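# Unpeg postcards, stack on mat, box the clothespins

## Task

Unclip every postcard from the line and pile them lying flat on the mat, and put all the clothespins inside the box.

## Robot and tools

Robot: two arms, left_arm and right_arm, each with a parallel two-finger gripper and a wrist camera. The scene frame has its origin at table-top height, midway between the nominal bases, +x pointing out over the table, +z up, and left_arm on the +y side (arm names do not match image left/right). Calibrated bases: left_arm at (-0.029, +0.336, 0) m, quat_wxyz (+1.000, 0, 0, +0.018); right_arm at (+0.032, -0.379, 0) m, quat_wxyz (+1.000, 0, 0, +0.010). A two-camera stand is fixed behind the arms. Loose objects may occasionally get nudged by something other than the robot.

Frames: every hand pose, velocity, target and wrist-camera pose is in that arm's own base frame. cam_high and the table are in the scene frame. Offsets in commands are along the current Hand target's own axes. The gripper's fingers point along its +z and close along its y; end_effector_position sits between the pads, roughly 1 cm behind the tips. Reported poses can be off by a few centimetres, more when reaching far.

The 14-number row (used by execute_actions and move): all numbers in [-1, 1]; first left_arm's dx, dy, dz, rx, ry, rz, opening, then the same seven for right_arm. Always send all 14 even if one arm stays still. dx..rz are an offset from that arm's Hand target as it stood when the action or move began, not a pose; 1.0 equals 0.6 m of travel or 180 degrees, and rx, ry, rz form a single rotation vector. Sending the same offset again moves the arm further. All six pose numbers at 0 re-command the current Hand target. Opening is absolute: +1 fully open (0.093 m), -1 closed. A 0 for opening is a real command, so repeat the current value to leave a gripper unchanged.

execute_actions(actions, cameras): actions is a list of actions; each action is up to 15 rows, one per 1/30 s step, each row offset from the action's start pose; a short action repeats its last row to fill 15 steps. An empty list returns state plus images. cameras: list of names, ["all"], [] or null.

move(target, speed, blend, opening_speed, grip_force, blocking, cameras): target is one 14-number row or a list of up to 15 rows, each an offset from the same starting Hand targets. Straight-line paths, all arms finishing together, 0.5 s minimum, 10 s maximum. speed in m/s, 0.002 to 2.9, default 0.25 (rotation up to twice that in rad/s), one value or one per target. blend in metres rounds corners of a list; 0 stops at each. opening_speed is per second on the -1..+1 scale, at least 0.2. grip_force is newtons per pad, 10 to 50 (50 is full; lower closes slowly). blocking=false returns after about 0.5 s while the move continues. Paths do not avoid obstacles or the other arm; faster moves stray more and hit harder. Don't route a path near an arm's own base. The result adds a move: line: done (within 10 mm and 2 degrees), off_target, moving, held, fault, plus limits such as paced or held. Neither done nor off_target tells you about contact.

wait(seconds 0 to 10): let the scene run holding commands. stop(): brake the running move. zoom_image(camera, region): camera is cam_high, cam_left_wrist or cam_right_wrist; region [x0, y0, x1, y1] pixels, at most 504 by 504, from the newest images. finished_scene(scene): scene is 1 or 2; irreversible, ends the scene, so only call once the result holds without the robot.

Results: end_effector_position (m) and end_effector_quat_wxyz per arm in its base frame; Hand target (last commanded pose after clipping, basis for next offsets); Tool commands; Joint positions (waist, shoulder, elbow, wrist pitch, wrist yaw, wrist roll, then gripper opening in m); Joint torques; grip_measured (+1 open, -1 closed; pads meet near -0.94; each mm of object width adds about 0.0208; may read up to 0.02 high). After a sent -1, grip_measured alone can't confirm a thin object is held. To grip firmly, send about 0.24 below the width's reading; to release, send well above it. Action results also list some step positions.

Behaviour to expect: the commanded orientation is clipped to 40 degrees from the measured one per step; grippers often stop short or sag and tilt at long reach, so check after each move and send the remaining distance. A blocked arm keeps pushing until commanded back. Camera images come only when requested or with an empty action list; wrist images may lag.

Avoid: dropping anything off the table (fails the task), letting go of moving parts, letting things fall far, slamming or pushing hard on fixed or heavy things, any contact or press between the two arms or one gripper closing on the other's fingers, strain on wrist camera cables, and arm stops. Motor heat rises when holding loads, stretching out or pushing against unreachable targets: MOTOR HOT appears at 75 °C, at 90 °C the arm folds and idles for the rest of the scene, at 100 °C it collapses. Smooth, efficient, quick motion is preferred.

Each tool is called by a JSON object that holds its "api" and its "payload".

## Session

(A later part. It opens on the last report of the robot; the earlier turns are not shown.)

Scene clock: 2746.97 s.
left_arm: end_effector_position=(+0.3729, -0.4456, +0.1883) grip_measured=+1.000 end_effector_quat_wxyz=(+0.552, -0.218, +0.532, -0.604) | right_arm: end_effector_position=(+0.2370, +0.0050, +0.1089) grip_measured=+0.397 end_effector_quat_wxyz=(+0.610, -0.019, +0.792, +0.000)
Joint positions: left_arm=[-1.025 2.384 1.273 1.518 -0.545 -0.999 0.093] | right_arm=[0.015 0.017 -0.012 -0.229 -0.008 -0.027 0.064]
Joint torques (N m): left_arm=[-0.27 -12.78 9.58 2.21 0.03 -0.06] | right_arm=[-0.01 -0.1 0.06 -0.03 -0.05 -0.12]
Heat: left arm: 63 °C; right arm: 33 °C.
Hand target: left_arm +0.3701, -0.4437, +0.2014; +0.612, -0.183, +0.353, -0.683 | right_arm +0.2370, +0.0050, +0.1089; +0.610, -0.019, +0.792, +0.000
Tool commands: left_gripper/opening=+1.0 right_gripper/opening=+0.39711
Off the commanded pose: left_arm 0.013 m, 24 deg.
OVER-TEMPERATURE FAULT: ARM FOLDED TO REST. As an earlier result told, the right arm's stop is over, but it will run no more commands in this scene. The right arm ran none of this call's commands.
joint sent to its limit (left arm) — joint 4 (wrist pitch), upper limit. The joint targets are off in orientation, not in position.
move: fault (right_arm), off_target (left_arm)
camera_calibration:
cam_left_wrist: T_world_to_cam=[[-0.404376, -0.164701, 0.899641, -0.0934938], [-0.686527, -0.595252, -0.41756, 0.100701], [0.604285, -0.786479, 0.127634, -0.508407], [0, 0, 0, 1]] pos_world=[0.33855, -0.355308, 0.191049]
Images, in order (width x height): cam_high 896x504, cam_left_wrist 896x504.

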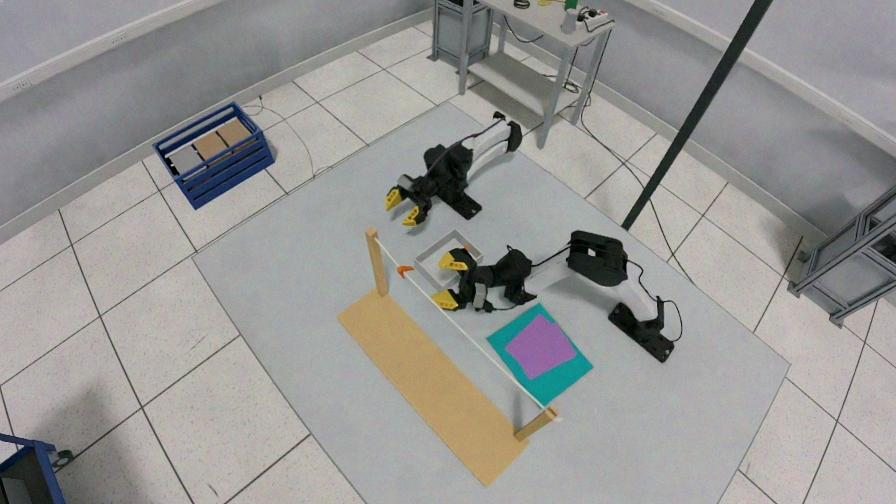

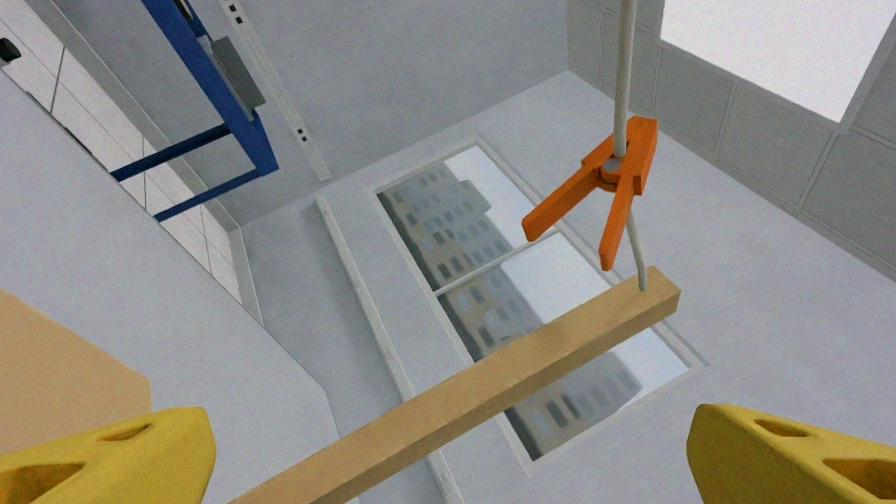

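{"api": "move", "payload": {"target": [[0,-0.0185,0,0,0,0,1,0,0,0,0,0,0,0.4],[0.0037,-0.012,0.1643,0,0,0,1,0,0,0,0,0,0,0.4],[0.0053,-0.0168,0.1898,0,0,0,1,0,0,0,0,0,0,0.4]], "speed": [0.08,0.08,0.05], "cameras": ["cam_high","cam_left_wrist"]}}

{"api": "zoom_image", "payload": {"camera": "cam_high", "region": [360, 220, 540, 380]}}

Scene clock: 2801.13 s.
left_arm: end_effector_position=(+0.4368, -0.4770, +0.2860) grip_measured=+1.000 end_effector_quat_wxyz=(+0.607, -0.188, +0.358, -0.684) | right_arm: end_effector_position=(+0.2370, +0.0050, +0.1089) grip_measured=+0.397 end_effector_quat_wxyz=(+0.610, -0.019, +0.792, +0.000)
Joint positions: left_arm=[-0.934 2.708 2.034 1.5 -0.413 -0.92 0.093] | right_arm=[0.015 0.017 -0.012 -0.229 -0.008 -0.027 0.064]
Joint torques (N m): left_arm=[0.99 -15.72 11.08 1.07 0.36 0.17] | right_arm=[0.09 -0.05 -0.1 -0.01 -0.03 -0.1]
Heat: left arm: 71 °C; right arm: 32 °C.
Hand target: left_arm +0.4402, -0.4762, +0.2857; +0.612, -0.183, +0.353, -0.683 | right_arm +0.2370, +0.0050, +0.1089; +0.610, -0.019, +0.792, +0.000
Tool commands: left_gripper/opening=+1.0 right_gripper/opening=+0.39711
Off the commanded pose: left_arm 0.004 m, 1 deg.
OVER-TEMPERATURE FAULT: ARM FOLDED TO REST. As an earlier result told, the right arm's stop is over, but it will run no more commands in this scene. The right arm ran none of this call's commands.
move: fault (right_arm)
camera_calibration:
cam_left_wrist: T_world_to_cam=[[-0.672072, 0.0243685, 0.740085, 0.0921], [-0.528732, -0.715524, -0.456583, 0.0515034], [0.518422, -0.698163, 0.493768, -0.609389], [0, 0, 0, 1]] pos_world=[0.40505, -0.390846, 0.256251]
Images, in order (width x height): cam_high 896x504, cam_left_wrist 896x504.

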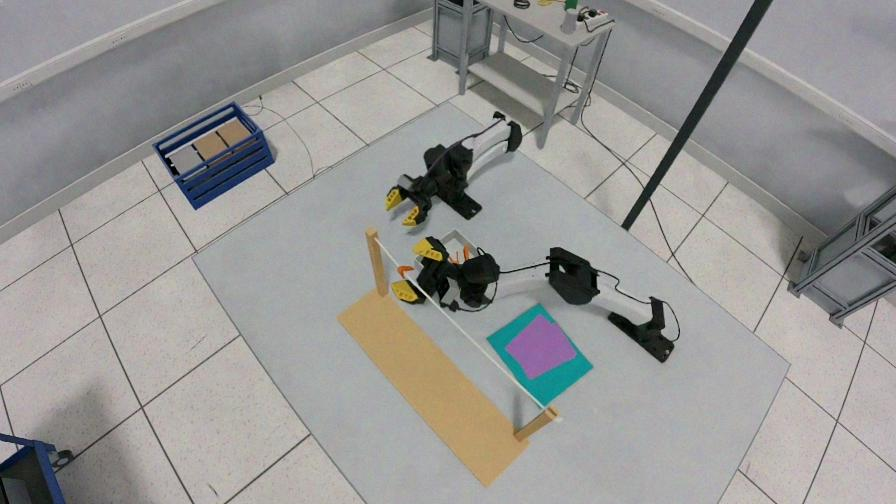

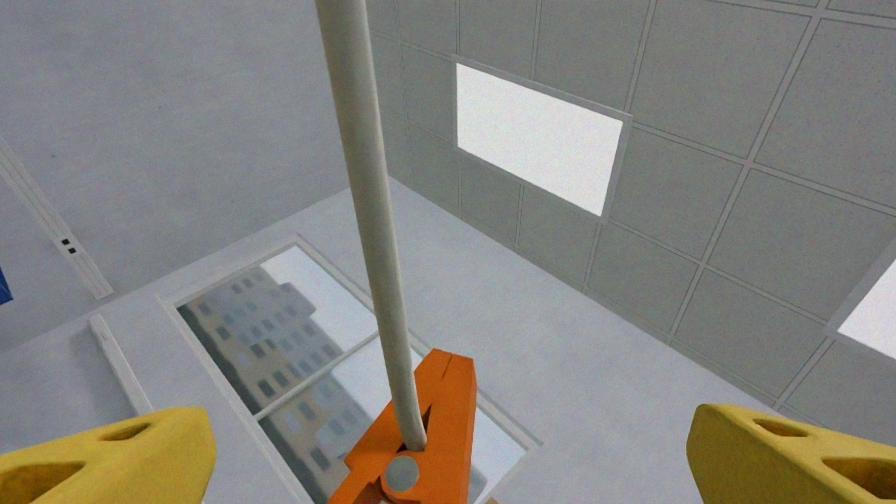

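Scaled by 2.800 from the camera's 896x504 image, which has a finer 1280x720 frame.

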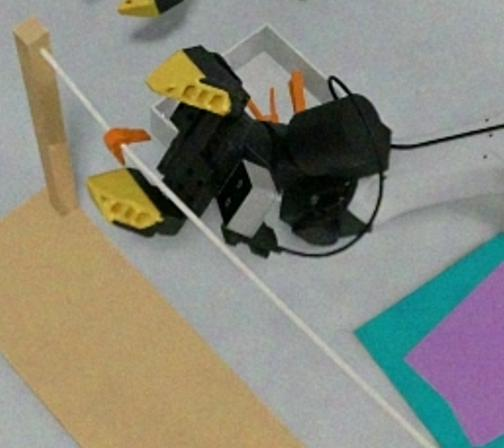

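{"api": "move", "payload": {"target": [0,0,0,0,0,0,-1,0,0,0,0,0,0,0.4], "speed": 0.05, "opening_speed": 0.8, "cameras": ["cam_left_wrist"]}}

Scene clock: 2812.43 s.
left_arm: end_effector_position=(+0.4368, -0.4771, +0.2860) grip_measured=-0.646 end_effector_quat_wxyz=(+0.607, -0.188, +0.358, -0.684) | right_arm: end_effector_position=(+0.2370, +0.0050, +0.1089) grip_measured=+0.397 end_effector_quat_wxyz=(+0.610, -0.019, +0.792, +0.000)
Joint positions: left_arm=[-0.934 2.708 2.034 1.499 -0.413 -0.92 0.014] | right_arm=[0.015 0.017 -0.012 -0.229 -0.008 -0.027 0.064]
Joint torques (N m): left_arm=[0.99 -15.73 11.08 1.07 0.36 0.17] | right_arm=[0.03 -0.09 0.06 -0.02 -0.02 -0.09]
Heat: left arm: 72 °C; right arm: 32 °C.
Hand target: left_arm +0.4402, -0.4763, +0.2857; +0.612, -0.183, +0.353, -0.683 | right_arm +0.2370, +0.0050, +0.1089; +0.610, -0.019, +0.792, +0.000
Tool commands: left_gripper/opening=-1.0 right_gripper/opening=+0.39711
Off the commanded pose: left_arm 0.003 m, 1 deg.
OVER-TEMPERATURE FAULT: ARM FOLDED TO REST. As an earlier result told, the right arm's stop is over, but it will run no more commands in this scene. The right arm ran none of this call's commands.
move: fault (right_arm)
camera_calibration:
cam_left_wrist: T_world_to_cam=[[-0.671837, 0.0240818, 0.740307, 0.0918343], [-0.528822, -0.715421, -0.45664, 0.0515953], [0.518634, -0.698279, 0.493381, -0.609422], [0, 0, 0, 1]] pos_world=[0.40505, -0.390846, 0.256253]
Images, in order (width x height): cam_left_wrist 896x504.

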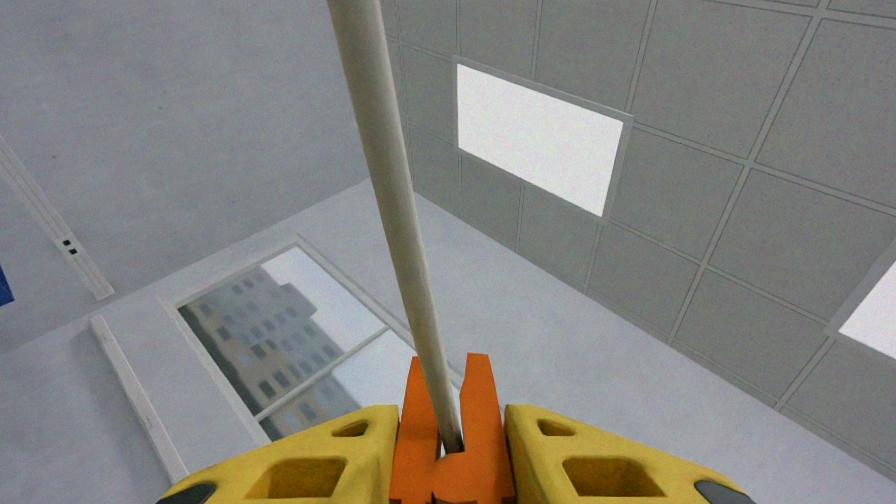

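{"api": "move", "payload": {"target": [[0,0,-0.1,0,0,0,-1,0,0,0,0,0,0,0.4],[0.1278,-0.0737,-0.3243,-0.1376,0.63,0.3158,-1,0,0,0,0,0,0,0.4]], "speed": [0.06,0.35], "blend": [0.01,0], "cameras": ["cam_high","cam_left_wrist"]}}

Scene clock: 2836.83 s.
left_arm: end_effector_position=(+0.2604, -0.4972, +0.1692) grip_measured=-0.662 end_effector_quat_wxyz=(+0.217, +0.492, +0.832, -0.139) | right_arm: end_effector_position=(+0.2370, +0.0050, +0.1089) grip_measured=+0.397 end_effector_quat_wxyz=(+0.610, -0.019, +0.792, +0.000)
Joint positions: left_arm=[-1.086 2.313 2.36 -1.096 0.008 -0.02 0.013] | right_arm=[0.015 0.017 -0.012 -0.229 -0.008 -0.027 0.064]
Joint torques (N m): left_arm=[-0.08 -13.75 11.86 1.12 -0.08 0.17] | right_arm=[0.12 -0.09 -0.02 0 -0.02 -0.11]
Heat: left arm: 74 °C; right arm: 32 °C. Fold the left arm in close to its base, or ease its load, before you think long.
Hand target: left_arm +0.2619, -0.5000, +0.1703; +0.222, +0.497, +0.828, -0.134 | right_arm +0.2370, +0.0050, +0.1089; +0.610, -0.019, +0.792, +0.000
Tool commands: left_gripper/opening=-1.0 right_gripper/opening=+0.39711
Off the commanded pose: left_arm 0.003 m, 1 deg.
OVER-TEMPERATURE FAULT: ARM FOLDED TO REST. As an earlier result told, the right arm's stop is over, but it will run no more commands in this scene. The right arm ran none of this call's commands.
MOTOR HOT: joint 2 (shoulder) of the left arm reports 74 °C; the controller's stop level is 90 °C. To cool a motor, set the load down, stop pushing, or move to a pose that needs little force.
move: fault (right_arm)
camera_calibration:
cam_left_wrist: T_world_to_cam=[[-0.861227, -0.508183, 0.00622816, -0.0308911], [-0.50822, 0.86113, -0.0129416, 0.593976], [0.00121347, -0.014311, -0.999897, 0.253149], [0, 0, 0, 1]] pos_world=[0.274959, -0.523566, 0.261002]
Images, in order (width x height): cam_high 896x504, cam_left_wrist 896x504.

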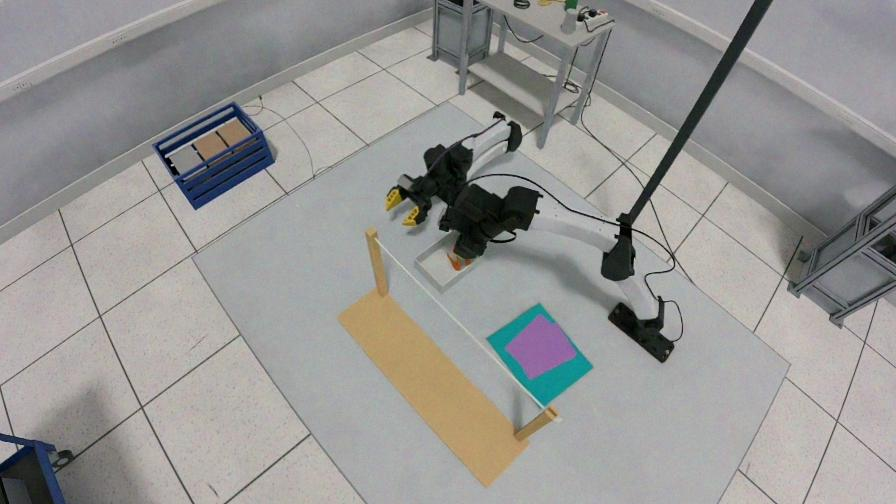

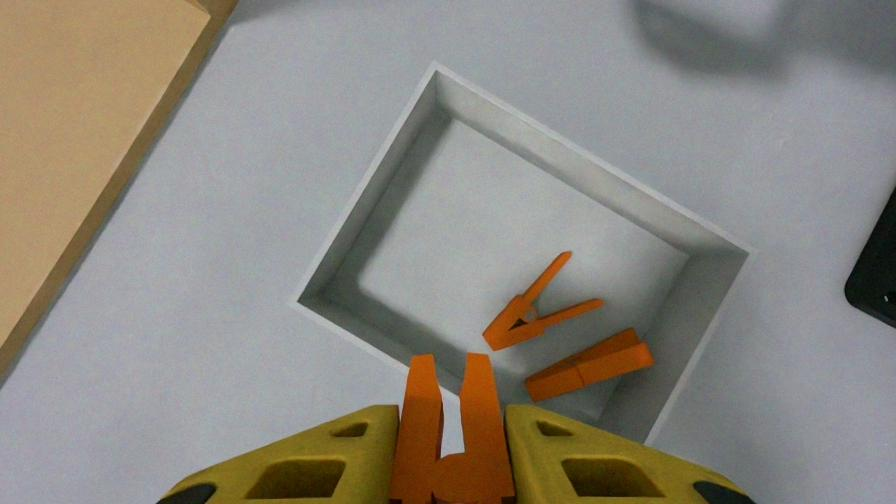

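{"api": "move", "payload": {"target": [[0.0413,-0.0187,0.184,0,0,0,-1,0,0,0,0,0,0,0.4],[0.0413,-0.0187,0.184,0,0,0,-0.02,0,0,0,0,0,0,0.4],[-0.032,-0.0187,0.057,0,0,0,-0.02,0,0,0,0,0,0,0.4]], "speed": [0.08,0.05,0.1], "opening_speed": 0.6}}

{"api": "move", "payload": {"target": [0.2957,0.1733,-0.2668,0,0,0,-0.02,0,0,0,0,0,0,0.4], "speed": 0.25, "cameras": ["cam_high","cam_left_wrist"]}}

{"api": "zoom_image", "payload": {"camera": "cam_high", "region": [400, 210, 620, 420]}}

Scene clock: 2863.73 s.
left_arm: end_effector_position=(+0.2695, -0.5324, +0.1518) grip_measured=-0.021 end_effector_quat_wxyz=(+0.225, +0.497, +0.827, -0.140) | right_arm: end_effector_position=(+0.2370, +0.0050, +0.1089) grip_measured=+0.397 end_effector_quat_wxyz=(+0.610, -0.019, +0.792, +0.000)
Joint positions: left_arm=[-1.103 2.608 2.83 -1.257 -0.003 -0.02 0.044] | right_arm=[0.015 0.017 -0.012 -0.229 -0.008 -0.027 0.064]
Joint torques (N m): left_arm=[-0.47 -15.16 11.18 1.13 -0.09 -0.02] | right_arm=[0.09 -0.09 -0.1 0.02 0.01 -0.1]
Heat: left arm: 74 °C; right arm: 32 °C. Fold the left arm in close to its base, or ease its load, before you think long.
Hand target: left_arm +0.2679, -0.5351, +0.1501; +0.222, +0.497, +0.828, -0.134 | right_arm +0.2370, +0.0050, +0.1089; +0.610, -0.019, +0.792, +0.000
Tool commands: left_gripper/opening=-0.02 right_gripper/opening=+0.39711
Off the commanded pose: left_arm 0.004 m, 1 deg.
OVER-TEMPERATURE FAULT: ARM FOLDED TO REST. As an earlier result told, the right arm's stop is over, but it will run no more commands in this scene. The right arm ran none of this call's commands.
MOTOR HOT: still on. Joint 2 (shoulder) of the left arm reports 74 °C.
move: fault (right_arm); target 2's new opening was sent with left_arm's hand 0.011 m and 1 deg from that target

Scene clock: 2865.57 s.
left_arm: end_effector_position=(+0.2543, -0.2828, +0.2047) grip_measured=-0.021 end_effector_quat_wxyz=(+0.229, +0.491, +0.830, -0.132) | right_arm: end_effector_position=(+0.2370, +0.0050, +0.1089) grip_measured=+0.397 end_effector_quat_wxyz=(+0.610, -0.019, +0.792, +0.000)
Joint positions: left_arm=[-0.776 1.536 1.44 -0.957 0.142 0.255 0.044] | right_arm=[0.015 0.017 -0.012 -0.229 -0.008 -0.027 0.064]
Joint torques (N m): left_arm=[0.5 -8.72 6.95 1.17 0.26 0.16] | right_arm=[0.12 0.01 -0.03 0.02 -0.02 -0.12]
Heat: left arm: 74 °C; right arm: 32 °C. Fold the left arm in close to its base, or ease its load, before you think long.
Hand target: left_arm +0.2500, -0.2799, +0.2000; +0.222, +0.497, +0.828, -0.134 | right_arm +0.2370, +0.0050, +0.1089; +0.610, -0.019, +0.792, +0.000
Tool commands: left_gripper/opening=-0.02 right_gripper/opening=+0.39711
Off the commanded pose: left_arm 0.007 m, 1 deg.
OVER-TEMPERATURE FAULT: ARM FOLDED TO REST. As an earlier result told, the right arm's stop is over, but it will run no more commands in this scene. The right arm ran none of this call's commands.
MOTOR HOT: still on. Joint 2 (shoulder) of the left arm reports 74 °C.
move: fault (right_arm)
camera_calibration:
cam_left_wrist: T_world_to_cam=[[-0.857853, -0.513634, -0.0164027, 0.0748401], [-0.513115, 0.857871, -0.0277566, 0.410082], [0.0283281, -0.0153946, -0.99948, 0.284367], [0, 0, 0, 1]] pos_world=[0.266565, -0.308979, 0.296829]
Images, in order (width x height): cam_high 896x504, cam_left_wrist 896x504.

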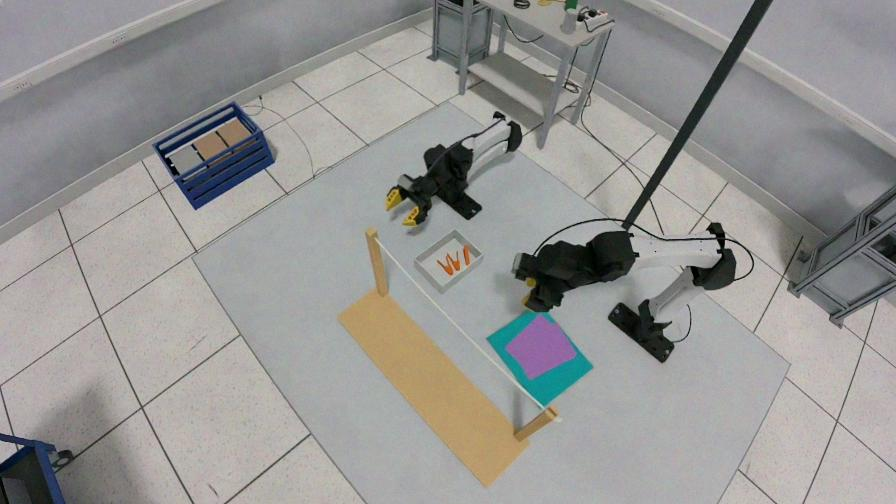

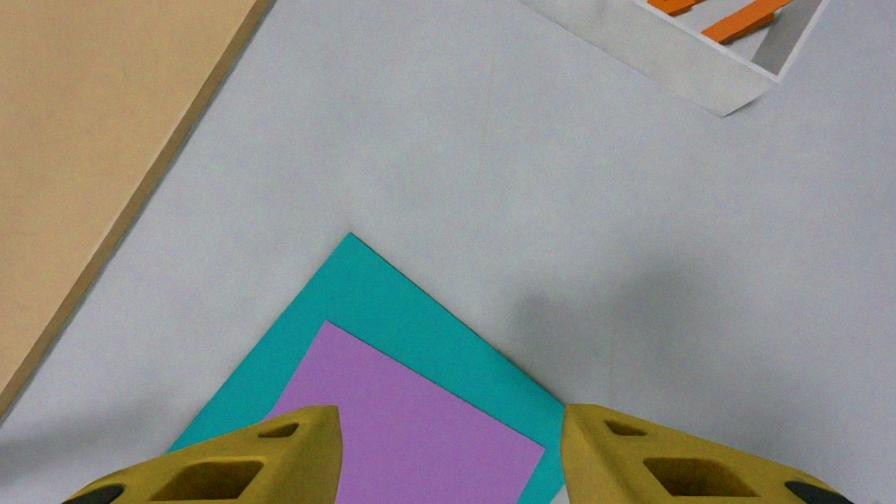

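Scaled by 2.291 from the camera's 896x504 image, which has a finer 1280x720 frame.

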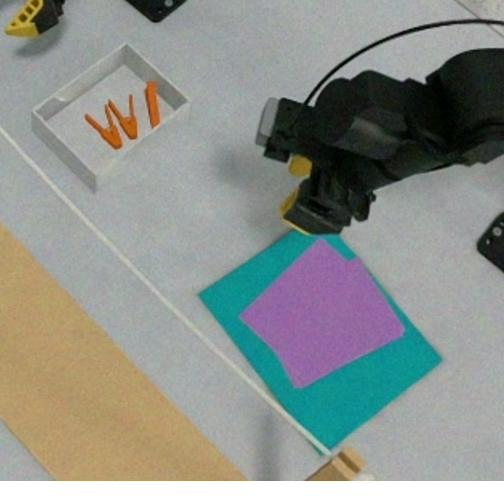

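{"api": "finished_scene", "payload": {"scene": 2}}

The scene is finished: the task was done.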